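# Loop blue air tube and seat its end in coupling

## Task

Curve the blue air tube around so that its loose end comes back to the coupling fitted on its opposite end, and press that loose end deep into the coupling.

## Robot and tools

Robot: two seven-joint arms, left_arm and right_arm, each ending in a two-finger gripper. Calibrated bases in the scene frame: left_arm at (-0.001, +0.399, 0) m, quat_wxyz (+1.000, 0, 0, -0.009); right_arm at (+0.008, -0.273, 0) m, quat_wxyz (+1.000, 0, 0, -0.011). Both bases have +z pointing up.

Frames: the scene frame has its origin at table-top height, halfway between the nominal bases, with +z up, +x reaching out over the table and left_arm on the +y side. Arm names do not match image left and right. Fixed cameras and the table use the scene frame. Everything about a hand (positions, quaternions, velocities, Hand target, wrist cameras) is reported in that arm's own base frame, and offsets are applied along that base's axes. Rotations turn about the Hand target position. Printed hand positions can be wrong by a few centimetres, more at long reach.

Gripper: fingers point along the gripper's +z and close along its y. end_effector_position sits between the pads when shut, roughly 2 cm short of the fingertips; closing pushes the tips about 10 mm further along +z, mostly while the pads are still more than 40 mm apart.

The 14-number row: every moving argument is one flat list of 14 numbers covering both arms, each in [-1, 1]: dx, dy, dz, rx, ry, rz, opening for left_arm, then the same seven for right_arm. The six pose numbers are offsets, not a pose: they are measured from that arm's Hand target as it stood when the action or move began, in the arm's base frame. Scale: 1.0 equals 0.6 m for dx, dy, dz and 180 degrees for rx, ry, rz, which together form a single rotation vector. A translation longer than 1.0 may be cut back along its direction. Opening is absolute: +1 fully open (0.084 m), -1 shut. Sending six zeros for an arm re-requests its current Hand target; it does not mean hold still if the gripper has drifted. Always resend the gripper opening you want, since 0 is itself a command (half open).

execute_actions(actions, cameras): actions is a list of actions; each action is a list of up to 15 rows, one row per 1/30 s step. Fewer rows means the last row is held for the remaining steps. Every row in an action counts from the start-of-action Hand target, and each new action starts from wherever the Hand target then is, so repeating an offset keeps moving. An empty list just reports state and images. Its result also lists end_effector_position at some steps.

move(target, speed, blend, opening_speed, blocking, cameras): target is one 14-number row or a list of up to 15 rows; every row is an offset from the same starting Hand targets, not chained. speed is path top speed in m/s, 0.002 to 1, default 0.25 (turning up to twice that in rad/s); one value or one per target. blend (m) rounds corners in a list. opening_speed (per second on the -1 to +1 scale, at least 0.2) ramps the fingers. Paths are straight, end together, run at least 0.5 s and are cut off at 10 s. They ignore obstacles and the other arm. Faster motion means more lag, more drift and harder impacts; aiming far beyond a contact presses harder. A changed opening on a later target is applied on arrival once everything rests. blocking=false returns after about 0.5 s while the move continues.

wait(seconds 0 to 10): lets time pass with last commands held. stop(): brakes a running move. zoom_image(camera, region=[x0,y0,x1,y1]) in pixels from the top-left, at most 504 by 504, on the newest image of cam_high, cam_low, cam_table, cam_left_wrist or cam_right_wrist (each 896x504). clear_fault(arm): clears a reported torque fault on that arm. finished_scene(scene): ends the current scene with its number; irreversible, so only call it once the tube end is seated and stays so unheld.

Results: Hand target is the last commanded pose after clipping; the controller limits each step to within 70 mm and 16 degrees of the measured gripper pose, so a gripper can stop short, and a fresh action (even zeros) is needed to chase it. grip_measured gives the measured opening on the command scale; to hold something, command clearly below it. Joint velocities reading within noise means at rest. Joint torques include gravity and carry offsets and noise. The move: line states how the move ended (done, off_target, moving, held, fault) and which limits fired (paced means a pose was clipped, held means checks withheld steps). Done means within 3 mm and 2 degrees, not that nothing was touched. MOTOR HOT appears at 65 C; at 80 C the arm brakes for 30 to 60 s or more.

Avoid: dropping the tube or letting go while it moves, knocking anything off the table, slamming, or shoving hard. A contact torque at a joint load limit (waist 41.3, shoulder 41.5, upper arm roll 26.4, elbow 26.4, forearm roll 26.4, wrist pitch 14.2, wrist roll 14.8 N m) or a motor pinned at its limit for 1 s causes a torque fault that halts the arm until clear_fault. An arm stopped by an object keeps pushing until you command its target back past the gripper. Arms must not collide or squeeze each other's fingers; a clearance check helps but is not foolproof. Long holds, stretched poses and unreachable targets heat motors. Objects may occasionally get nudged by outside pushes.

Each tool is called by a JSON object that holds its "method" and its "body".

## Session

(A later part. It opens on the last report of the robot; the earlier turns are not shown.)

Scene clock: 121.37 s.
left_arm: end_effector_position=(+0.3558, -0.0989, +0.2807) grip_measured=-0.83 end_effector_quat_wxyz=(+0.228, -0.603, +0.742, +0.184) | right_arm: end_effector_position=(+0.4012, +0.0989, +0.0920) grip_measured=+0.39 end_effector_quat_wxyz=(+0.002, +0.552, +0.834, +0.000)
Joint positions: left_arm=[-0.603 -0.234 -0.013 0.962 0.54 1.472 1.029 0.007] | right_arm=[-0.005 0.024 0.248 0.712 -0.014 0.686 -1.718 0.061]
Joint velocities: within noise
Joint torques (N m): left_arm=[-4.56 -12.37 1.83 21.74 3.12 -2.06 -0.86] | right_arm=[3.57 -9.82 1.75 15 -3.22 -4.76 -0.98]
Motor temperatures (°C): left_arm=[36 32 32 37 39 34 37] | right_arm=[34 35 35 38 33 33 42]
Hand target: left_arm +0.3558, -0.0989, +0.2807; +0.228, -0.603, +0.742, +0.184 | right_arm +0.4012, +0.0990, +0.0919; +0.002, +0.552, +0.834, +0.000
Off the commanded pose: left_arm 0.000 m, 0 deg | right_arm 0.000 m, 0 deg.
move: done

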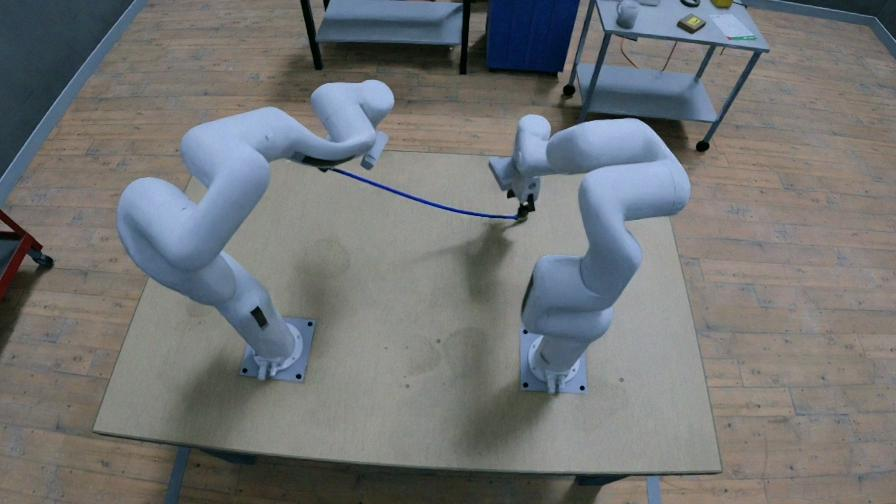

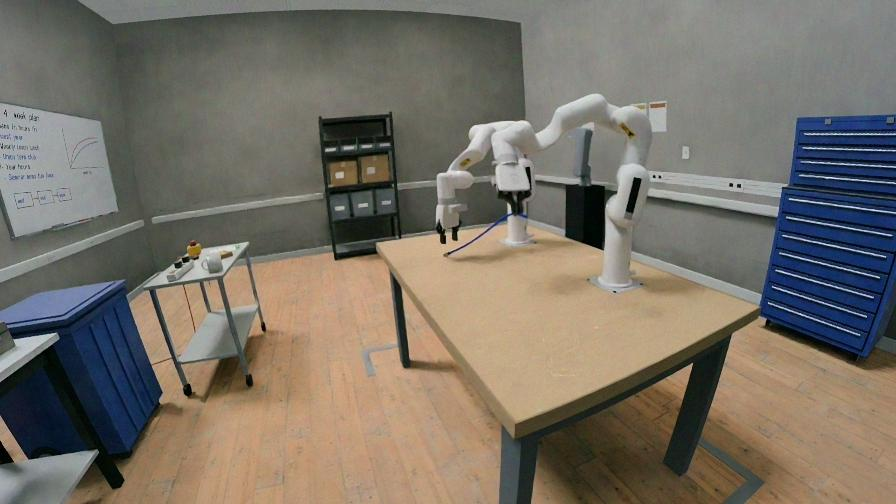

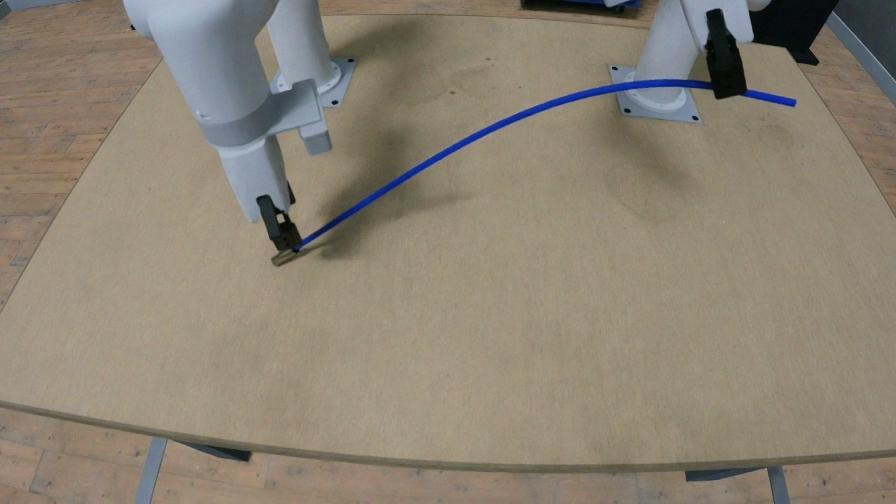

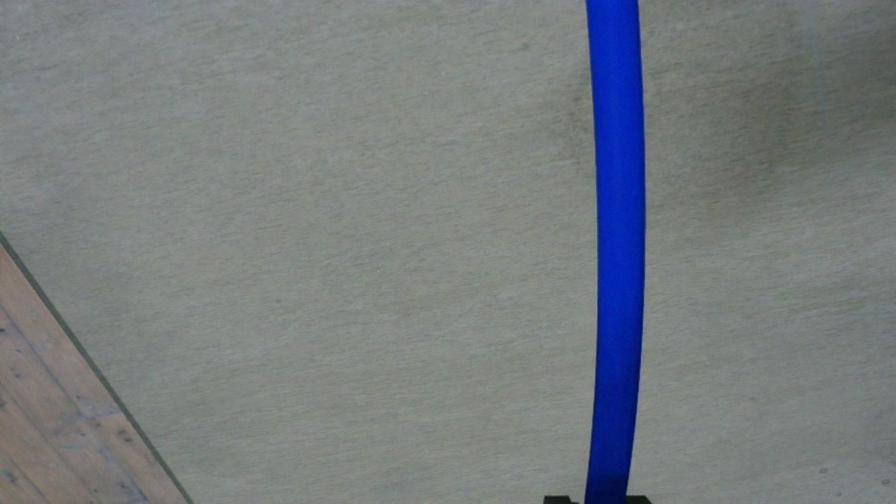

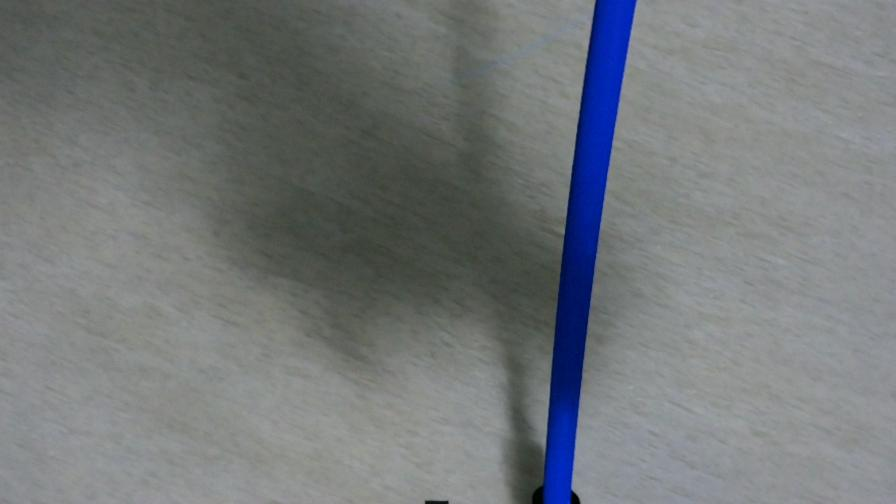

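{"method": "move", "body": {"target": [0,0,0,0,0,0,-1,0.000,0.006,-0.0975,0,0,0.0,0.2], "speed": 0.08}}

{"method": "zoom_image", "body": {"camera": "cam_table", "region": [240, 200, 340, 280]}}

{"method": "zoom_image", "body": {"camera": "cam_low", "region": [420, 210, 480, 260]}}

Scene clock: 123.13 s.
left_arm: end_effector_position=(+0.3558, -0.0989, +0.2807) grip_measured=-0.83 end_effector_quat_wxyz=(+0.228, -0.603, +0.742, +0.184) | right_arm: end_effector_position=(+0.4012, +0.1026, +0.0335) grip_measured=+0.19 end_effector_quat_wxyz=(+0.002, +0.552, +0.834, +0.000)
Joint positions: left_arm=[-0.603 -0.234 -0.013 0.962 0.54 1.472 1.029 0.007] | right_arm=[0.006 0.182 0.237 0.686 -0.093 0.509 -1.652 0.052]
Joint velocities: within noise
Joint torques (N m): left_arm=[-5.35 -12.96 1.5 21.57 3.34 -2.01 -0.8] | right_arm=[3.57 -10.58 -0.96 20.14 -3.4 -4.57 0.68]
Motor temperatures (°C): left_arm=[36 32 32 37 39 34 37] | right_arm=[34 35 35 38 33 33 42]
Hand target: left_arm +0.3558, -0.0989, +0.2807; +0.228, -0.603, +0.742, +0.184 | right_arm +0.4012, +0.1026, +0.0334; +0.002, +0.552, +0.834, +0.000
Off the commanded pose: left_arm 0.000 m, 0 deg | right_arm 0.000 m, 0 deg.
move: done

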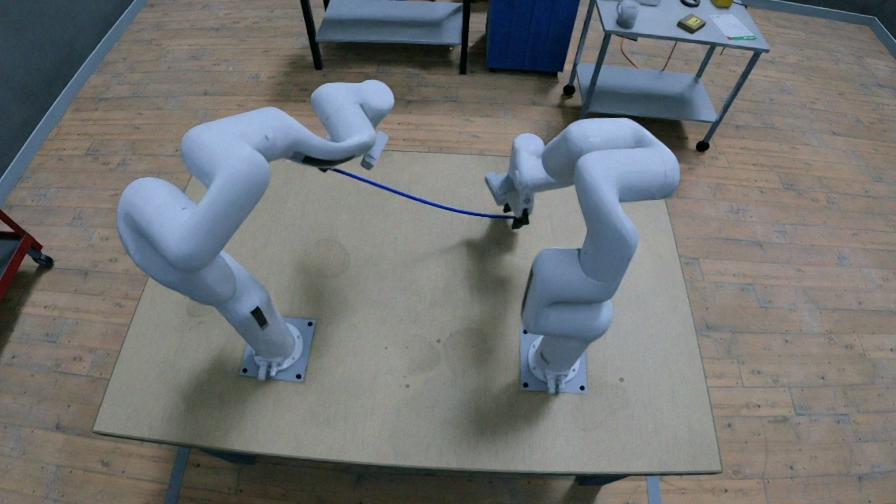

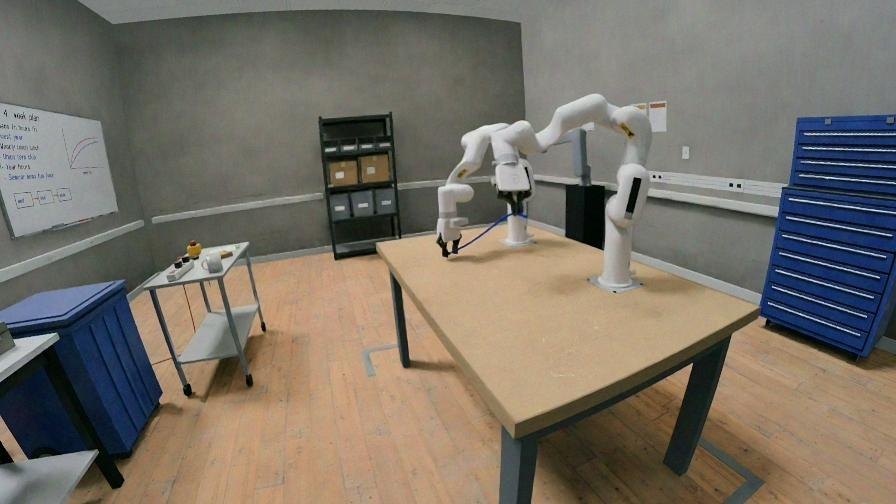

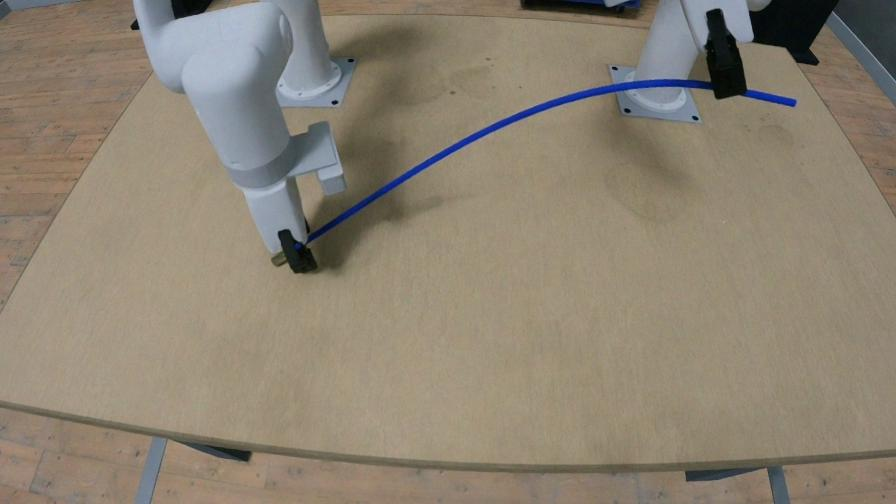

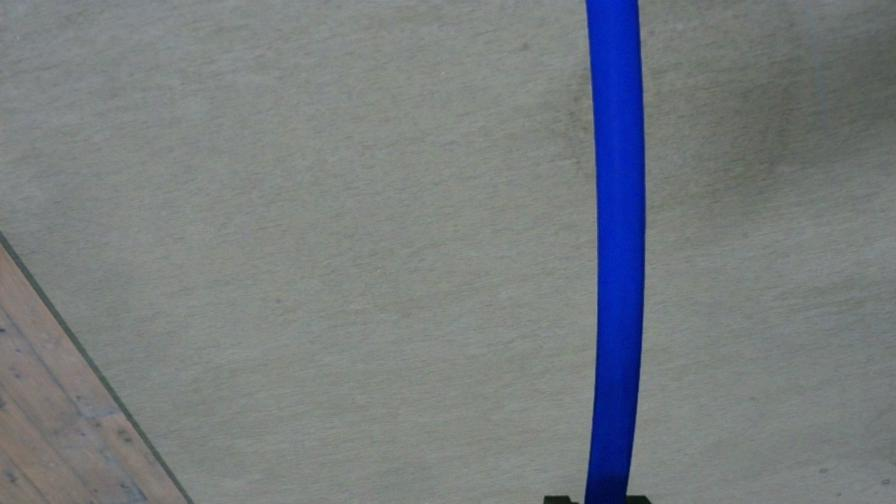

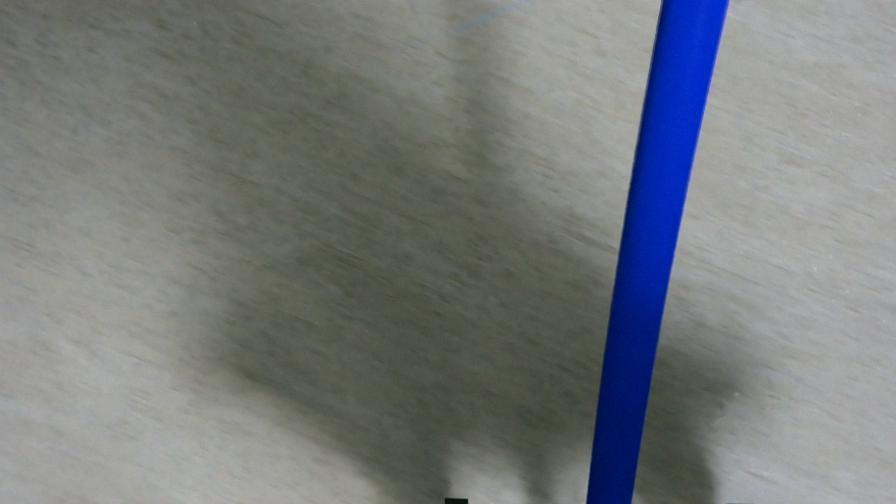

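Scaled by 5.040 from the camera's 896x504 image, which has a finer 1280x720 frame.

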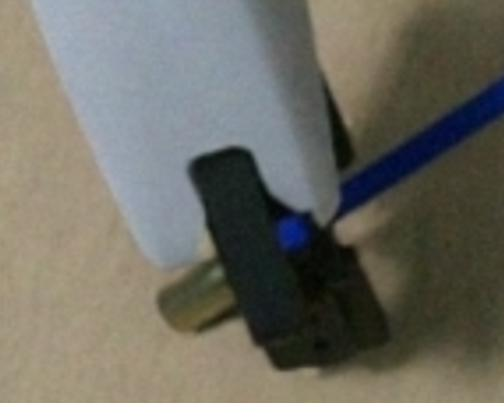

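Scaled by 8.400 from the camera's 896x504 image, which has a finer 1280x720 frame.

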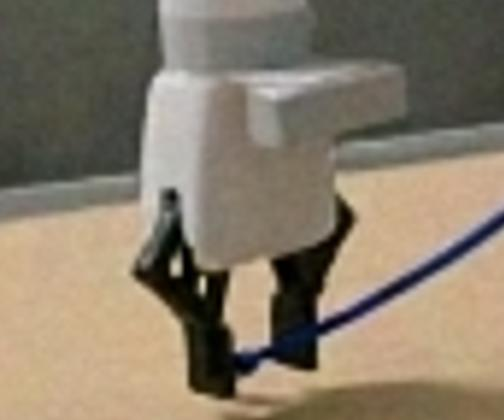

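{"method": "move", "body": {"target": [[0,0,0,0,0,0,-1,-0.004,0.009,0,0,0,0.0,0.2],[0,0,0,0,0,0,-1,-0.004,0.009,0,0,0,0.0,-1]], "speed": 0.05, "opening_speed": 1}}

{"method": "zoom_image", "body": {"camera": "cam_table", "region": [240, 200, 340, 280]}}

{"method": "zoom_image", "body": {"camera": "cam_high", "region": [490, 180, 550, 240]}}

Scene clock: 125.70 s.
left_arm: end_effector_position=(+0.3558, -0.0989, +0.2807) grip_measured=-0.83 end_effector_quat_wxyz=(+0.228, -0.603, +0.742, +0.184) | right_arm: end_effector_position=(+0.3988, +0.1080, +0.0334) grip_measured=-0.73 end_effector_quat_wxyz=(+0.002, +0.552, +0.834, +0.000)
Joint positions: left_arm=[-0.603 -0.234 -0.013 0.962 0.54 1.472 1.029 0.007] | right_arm=[0.015 0.18 0.242 0.683 -0.094 0.508 -1.637 0.012]
Joint velocities: within noise
Joint torques (N m): left_arm=[-4.79 -12.66 1.61 21.98 3.22 -2.1 -0.69] | right_arm=[3.49 -15.31 2.14 12.88 -3.31 -4.61 0.87]
Motor temperatures (°C): left_arm=[36 32 32 37 39 34 37] | right_arm=[34 35 35 38 33 33 42]
Hand target: left_arm +0.3558, -0.0989, +0.2807; +0.228, -0.603, +0.742, +0.184 | right_arm +0.3988, +0.1080, +0.0334; +0.002, +0.552, +0.834, +0.000
Off the commanded pose: left_arm 0.000 m, 0 deg | right_arm 0.000 m, 0 deg.
move: done

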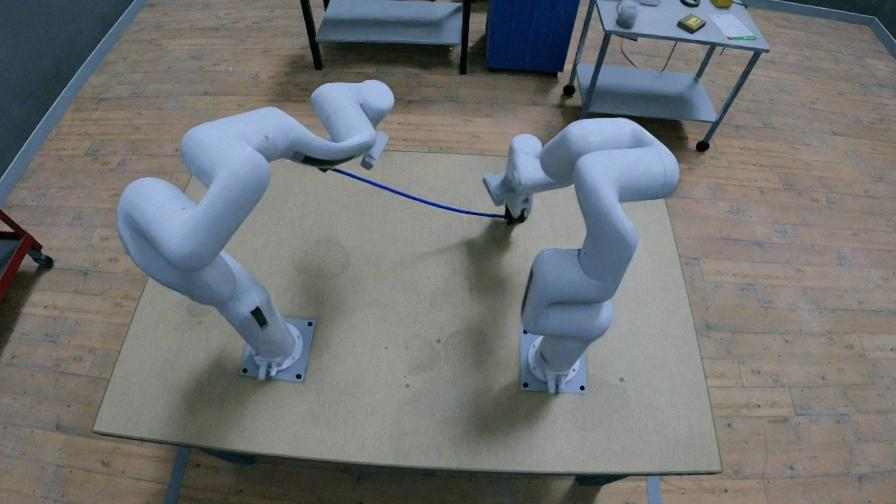

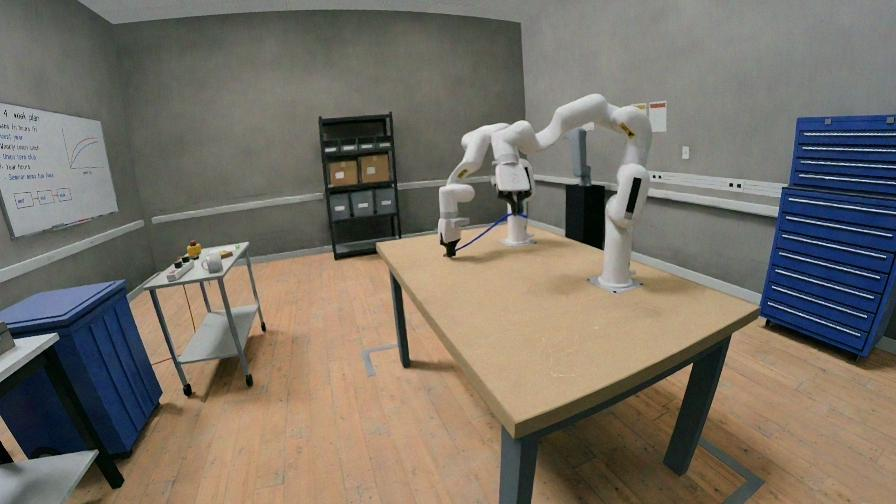

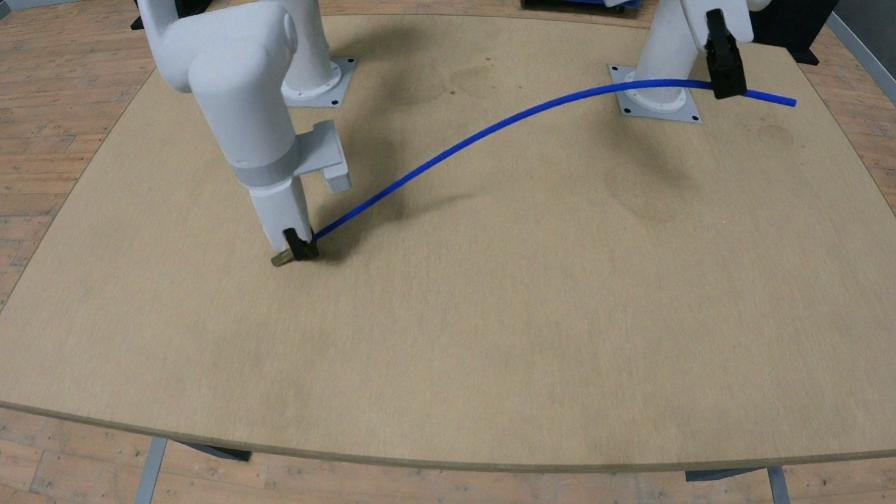

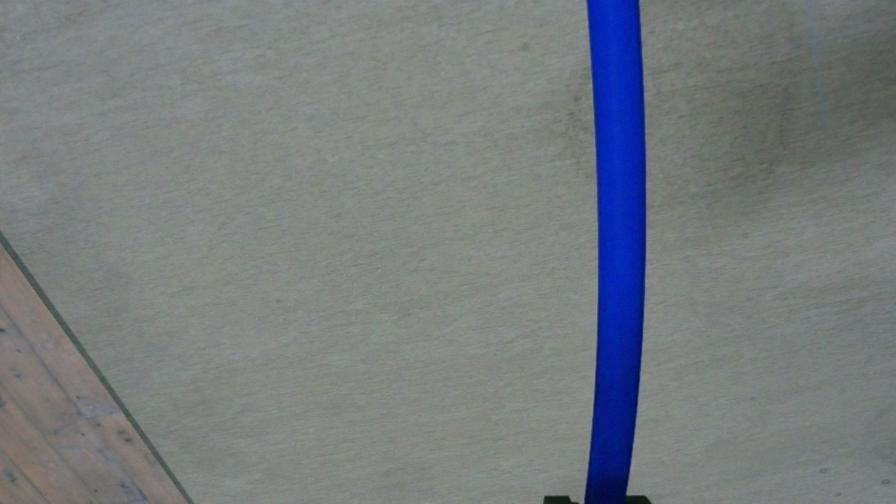

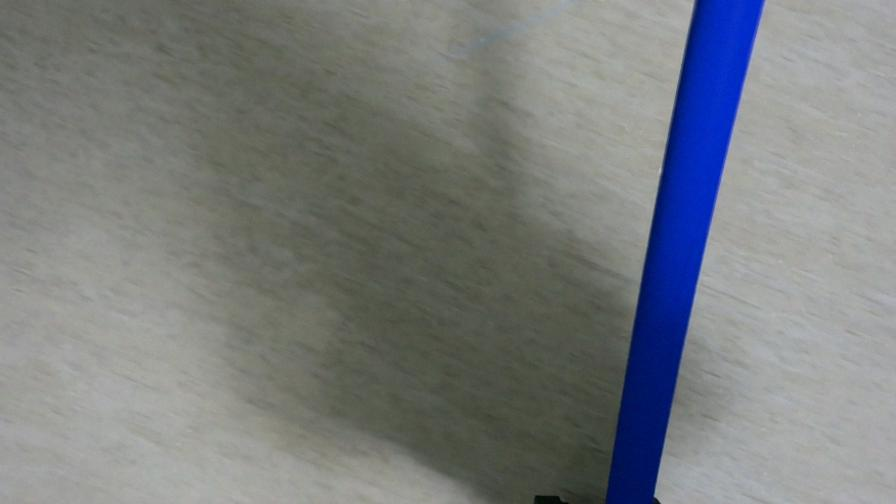

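Scaled by 5.040 from the camera's 896x504 image, which has a finer 1280x720 frame.

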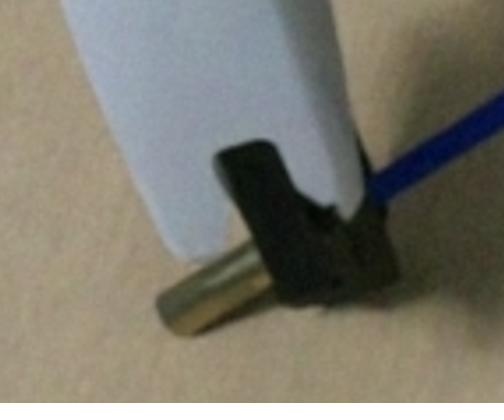

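Scaled by 8.400 from the camera's 896x504 image, which has a finer 1280x720 frame.

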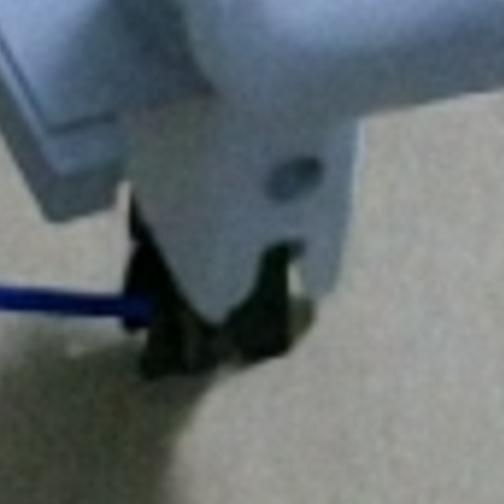

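{"method": "move", "body": {"target": [[0,0,0,0,0,0,-1,0,0,0,0,0,0,-0.3],[0,0,0,0,0,0,-1,-0.010,0.023,0.008,0,0,0,-0.3],[0,0,0,0,0,0,-1,-0.010,0.023,0.008,0,0,0,-1]], "speed": 0.05, "opening_speed": 1}}

{"method": "zoom_image", "body": {"camera": "cam_table", "region": [240, 200, 340, 280]}}

Scene clock: 128.80 s.
left_arm: end_effector_position=(+0.3558, -0.0989, +0.2807) grip_measured=-0.83 end_effector_quat_wxyz=(+0.228, -0.603, +0.742, +0.184) | right_arm: end_effector_position=(+0.3928, +0.1218, +0.0382) grip_measured=-0.83 end_effector_quat_wxyz=(+0.002, +0.552, +0.834, +0.000)
Joint positions: left_arm=[-0.603 -0.234 -0.013 0.962 0.54 1.472 1.029 0.007] | right_arm=[0.036 0.162 0.258 0.677 -0.088 0.52 -1.605 0.008]
Joint velocities: within noise
Joint torques (N m): left_arm=[-5.24 -13.33 1.57 22.27 3.34 -1.85 -0.73] | right_arm=[3.34 -15.13 2.12 13.1 3.53 0.23 0.84]
Motor temperatures (°C): left_arm=[36 32 32 37 39 34 37] | right_arm=[34 35 35 38 33 33 42]
Hand target: left_arm +0.3558, -0.0989, +0.2807; +0.228, -0.603, +0.742, +0.184 | right_arm +0.3928, +0.1218, +0.0382; +0.002, +0.552, +0.834, +0.000
Off the commanded pose: left_arm 0.000 m, 0 deg | right_arm 0.000 m, 0 deg.
move: done

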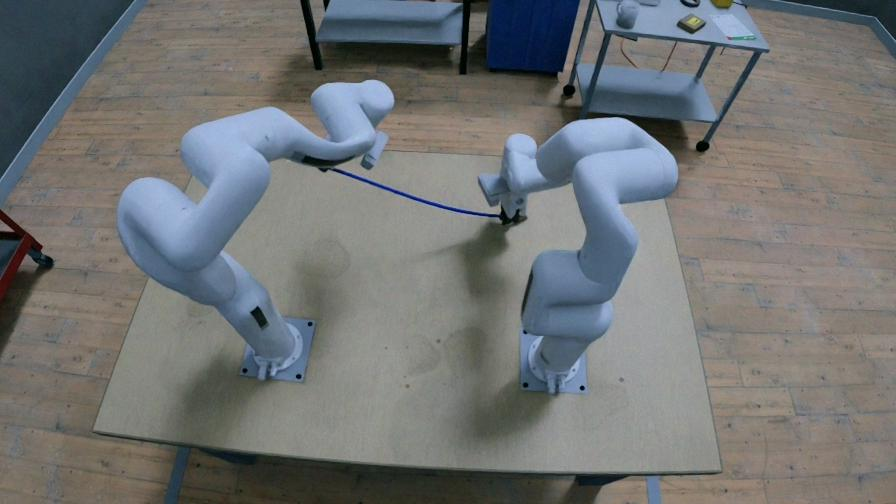

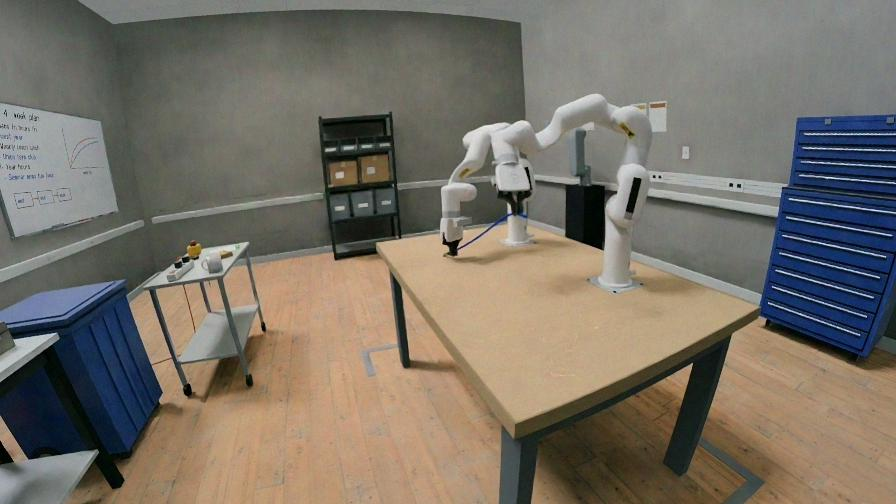

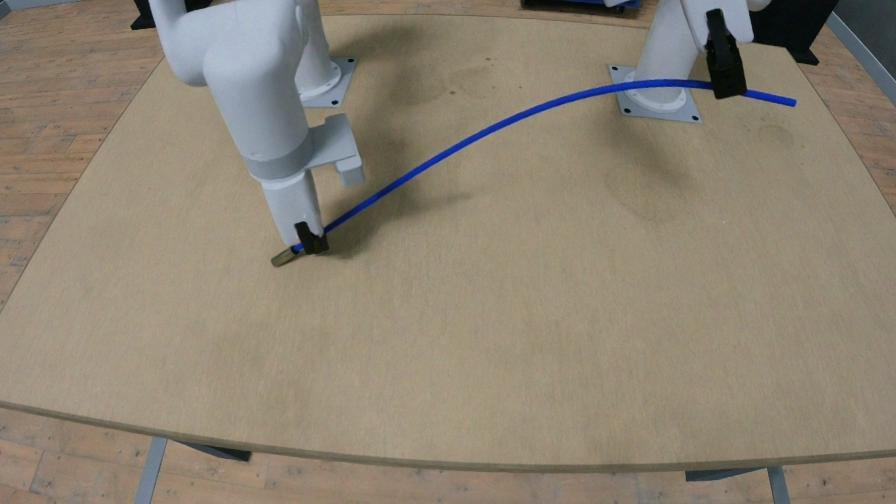

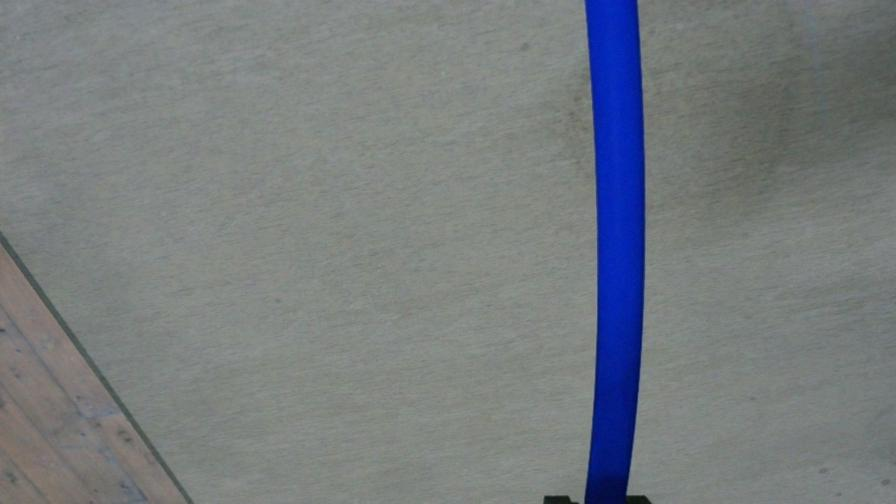

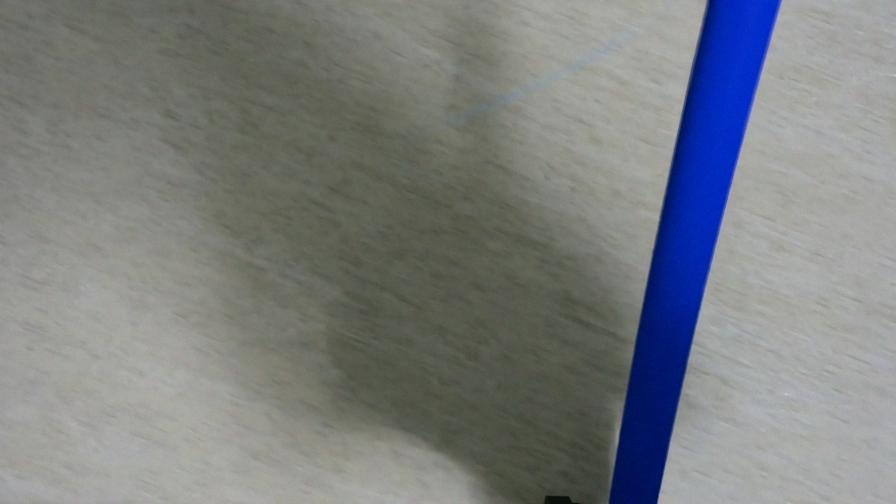

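Scaled by 5.040 from the camera's 896x504 image, which has a finer 1280x720 frame.

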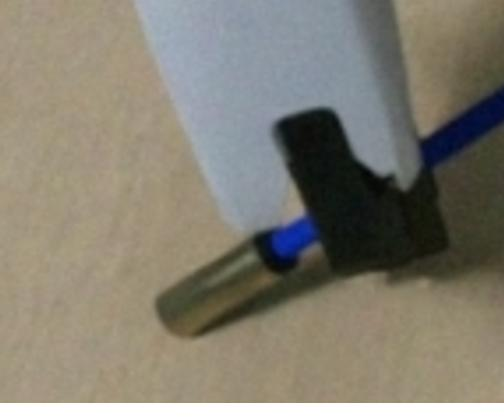

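{"method": "move", "body": {"target": [0,-0.132,0,0,0,0.06,-1,-0.075,-0.208,0.403,-0.138,-0.0585,0,-1], "speed": 0.12, "cameras": ["cam_high","cam_table","cam_low"]}}

{"method": "zoom_image", "body": {"camera": "cam_table", "region": [60, 20, 200, 140]}}

Scene clock: 132.43 s.
left_arm: end_effector_position=(+0.3558, -0.1781, +0.2807) grip_measured=-0.83 end_effector_quat_wxyz=(-0.210, +0.670, -0.682, -0.204) | right_arm: end_effector_position=(+0.3478, -0.0029, +0.2799) grip_measured=-0.83 end_effector_quat_wxyz=(+0.196, +0.537, +0.811, -0.129)
Joint positions: left_arm=[-0.651 0.015 -0.089 1.248 0.437 1.645 0.787 0.007] | right_arm=[-0.011 -0.558 0.243 0.686 -0.368 1.157 -1.632 0.008]
Joint velocities: within noise
Joint torques (N m): left_arm=[-6.27 -11.78 -2.33 28.25 -2.23 0.68 -0.73] | right_arm=[-3.13 -7.8 -2.49 26.63 -3.74 0.37 -0.81]
Motor temperatures (°C): left_arm=[36 32 32 37 39 34 37] | right_arm=[34 35 35 38 33 33 42]
Hand target: left_arm +0.3558, -0.1781, +0.2807; -0.210, +0.670, -0.682, -0.204 | right_arm +0.3478, -0.0030, +0.2800; +0.196, +0.537, +0.811, -0.129
Off the commanded pose: left_arm 0.000 m, 0 deg | right_arm 0.000 m, 0 deg.
move: done
Images, in order (width x height): cam_high 896x504, cam_low 896x504, cam_table 896x504.

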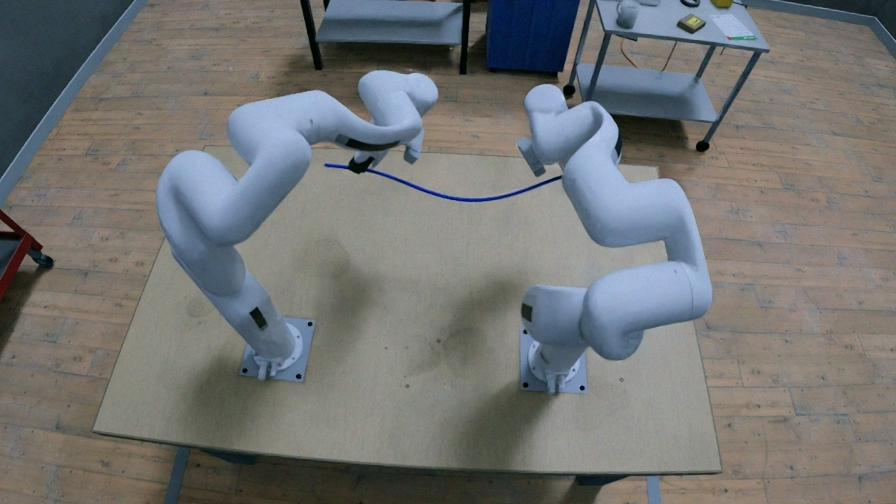

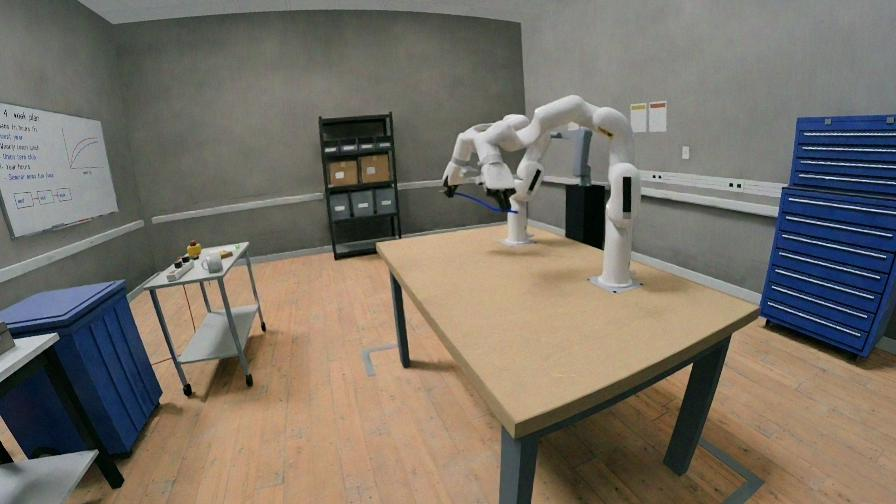

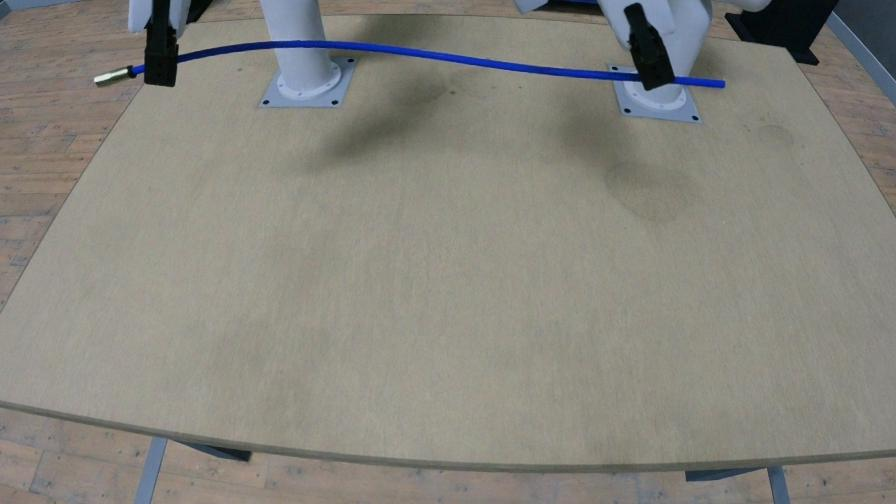

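Scaled by 3.600 from the camera's 896x504 image, which has a finer 1280x720 frame.

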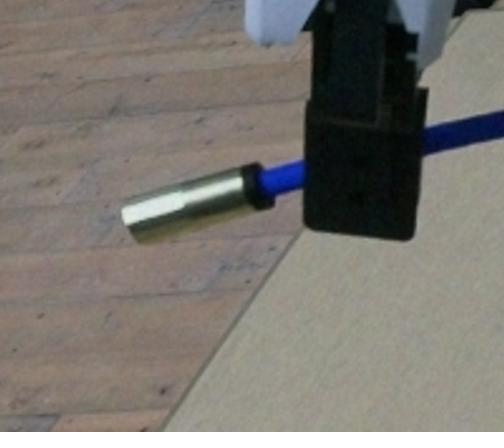

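{"method": "move", "body": {"target": [[0,-0.023,-0.1,0,0,0.25,-1,0,0.023,-0.1,0,0,-0.37,-1],[0,-0.132,-0.13,0,0,0.5,-1,0,0.132,-0.13,0,0,-0.62,-1],[0,-0.2725,-0.13,0,0,0.75,-1,0,0.2725,-0.13,0,0,-0.87,-1]], "speed": 0.2, "blend": [0.02,0.02,0]}}

{"method": "zoom_image", "body": {"camera": "cam_high", "region": [430, 170, 530, 226]}}

{"method": "zoom_image", "body": {"camera": "cam_table", "region": [300, 70, 500, 180]}}

Scene clock: 140.37 s.
left_arm: end_effector_position=(+0.3558, -0.3416, +0.2027) grip_measured=-0.83 end_effector_quat_wxyz=(+0.108, +0.886, +0.358, -0.272) | right_arm: end_effector_position=(+0.3478, +0.1605, +0.2020) grip_measured=-0.83 end_effector_quat_wxyz=(-0.087, +0.903, -0.361, -0.218)
Joint positions: left_arm=[-0.61 0.214 0.105 1.246 -0.613 1.291 -1.022 0.007] | right_arm=[-0.223 -0.067 0.417 0.962 0.419 1.336 0.787 0.008]
Joint velocities: within noise
Joint torques (N m): left_arm=[-5.64 -19.79 -1.93 20.8 -3.49 -1.99 -0.68] | right_arm=[3.48 -13.59 1.12 17.17 4.05 -3.75 0.94]
Motor temperatures (°C): left_arm=[36 32 32 37 39 34 37] | right_arm=[34 35 35 38 33 33 42]
Hand target: left_arm +0.3558, -0.3416, +0.2027; +0.108, +0.886, +0.358, -0.272 | right_arm +0.3478, +0.1605, +0.2020; -0.087, +0.903, -0.361, -0.218
Off the commanded pose: left_arm 0.000 m, 0 deg | right_arm 0.000 m, 0 deg.
move: done

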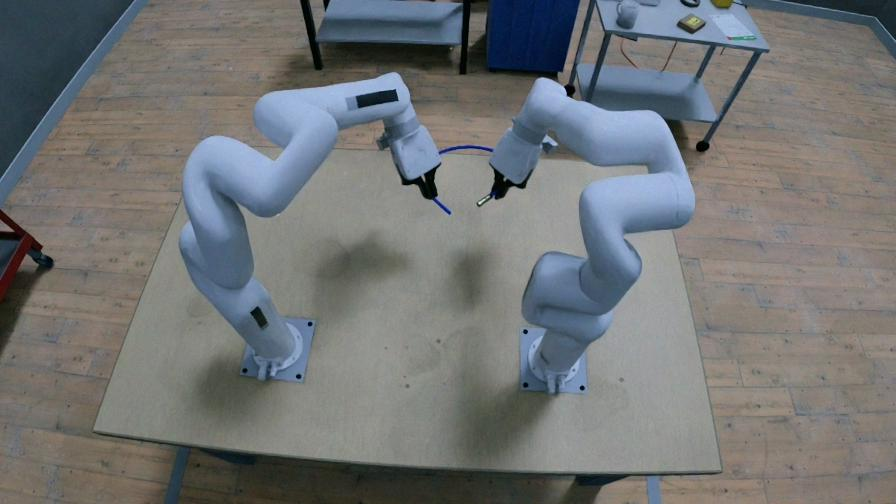

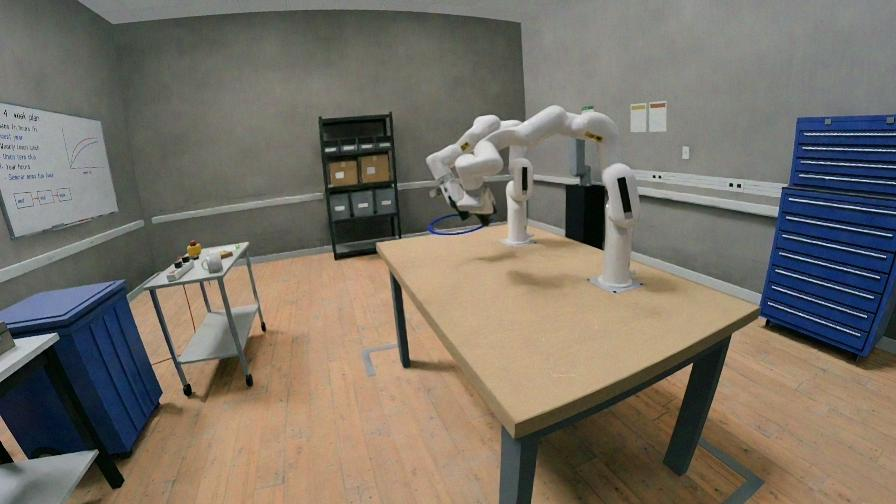

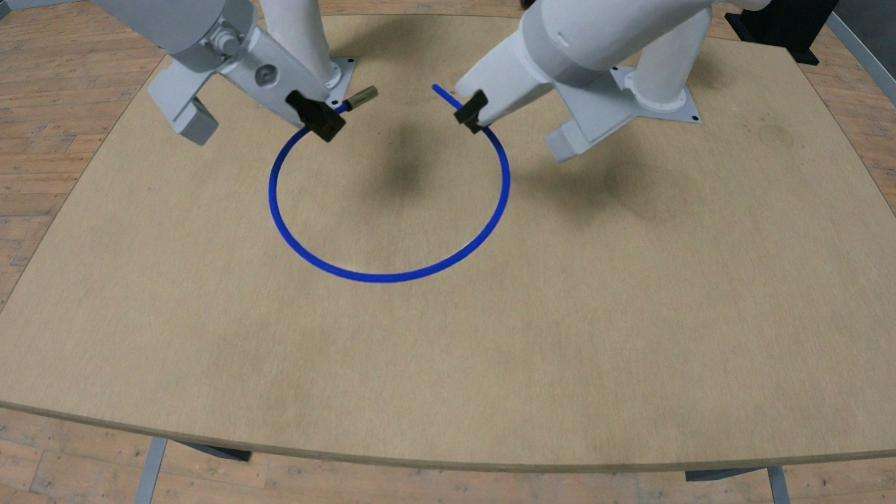

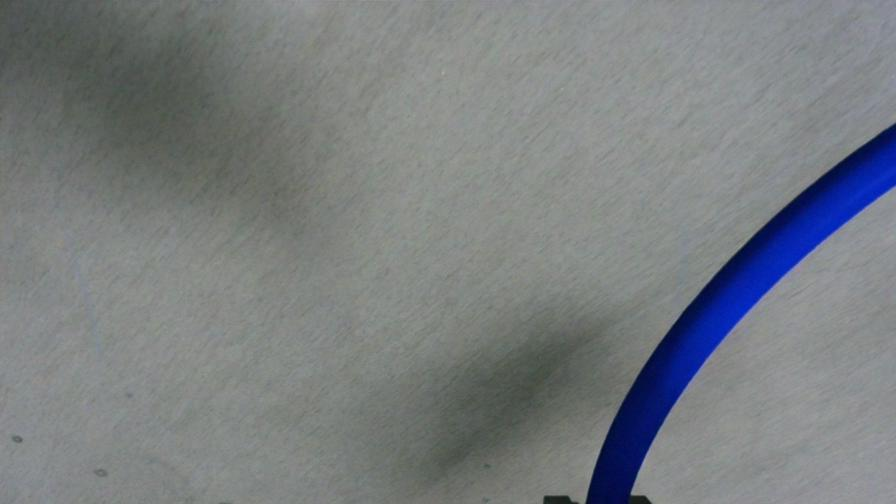

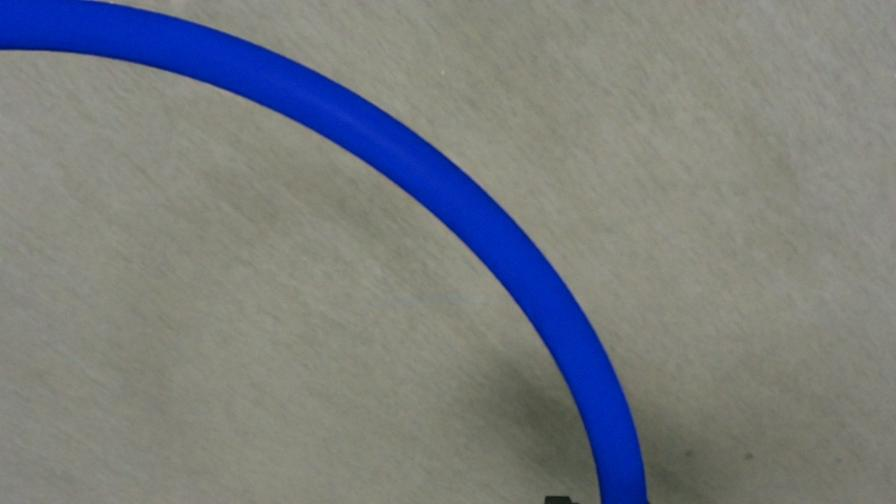

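Scaled by 5.040 from the camera's 896x504 image, which has a finer 1280x720 frame.

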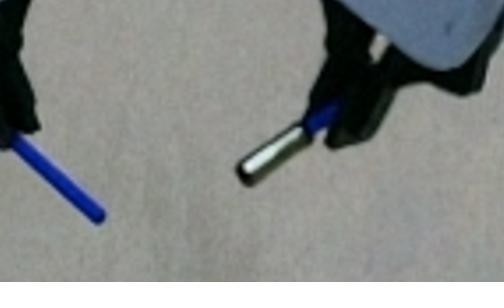

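Scaled by 2.520 from the camera's 896x504 image, which has a finer 1280x720 frame.

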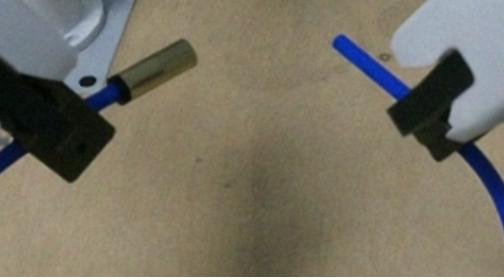

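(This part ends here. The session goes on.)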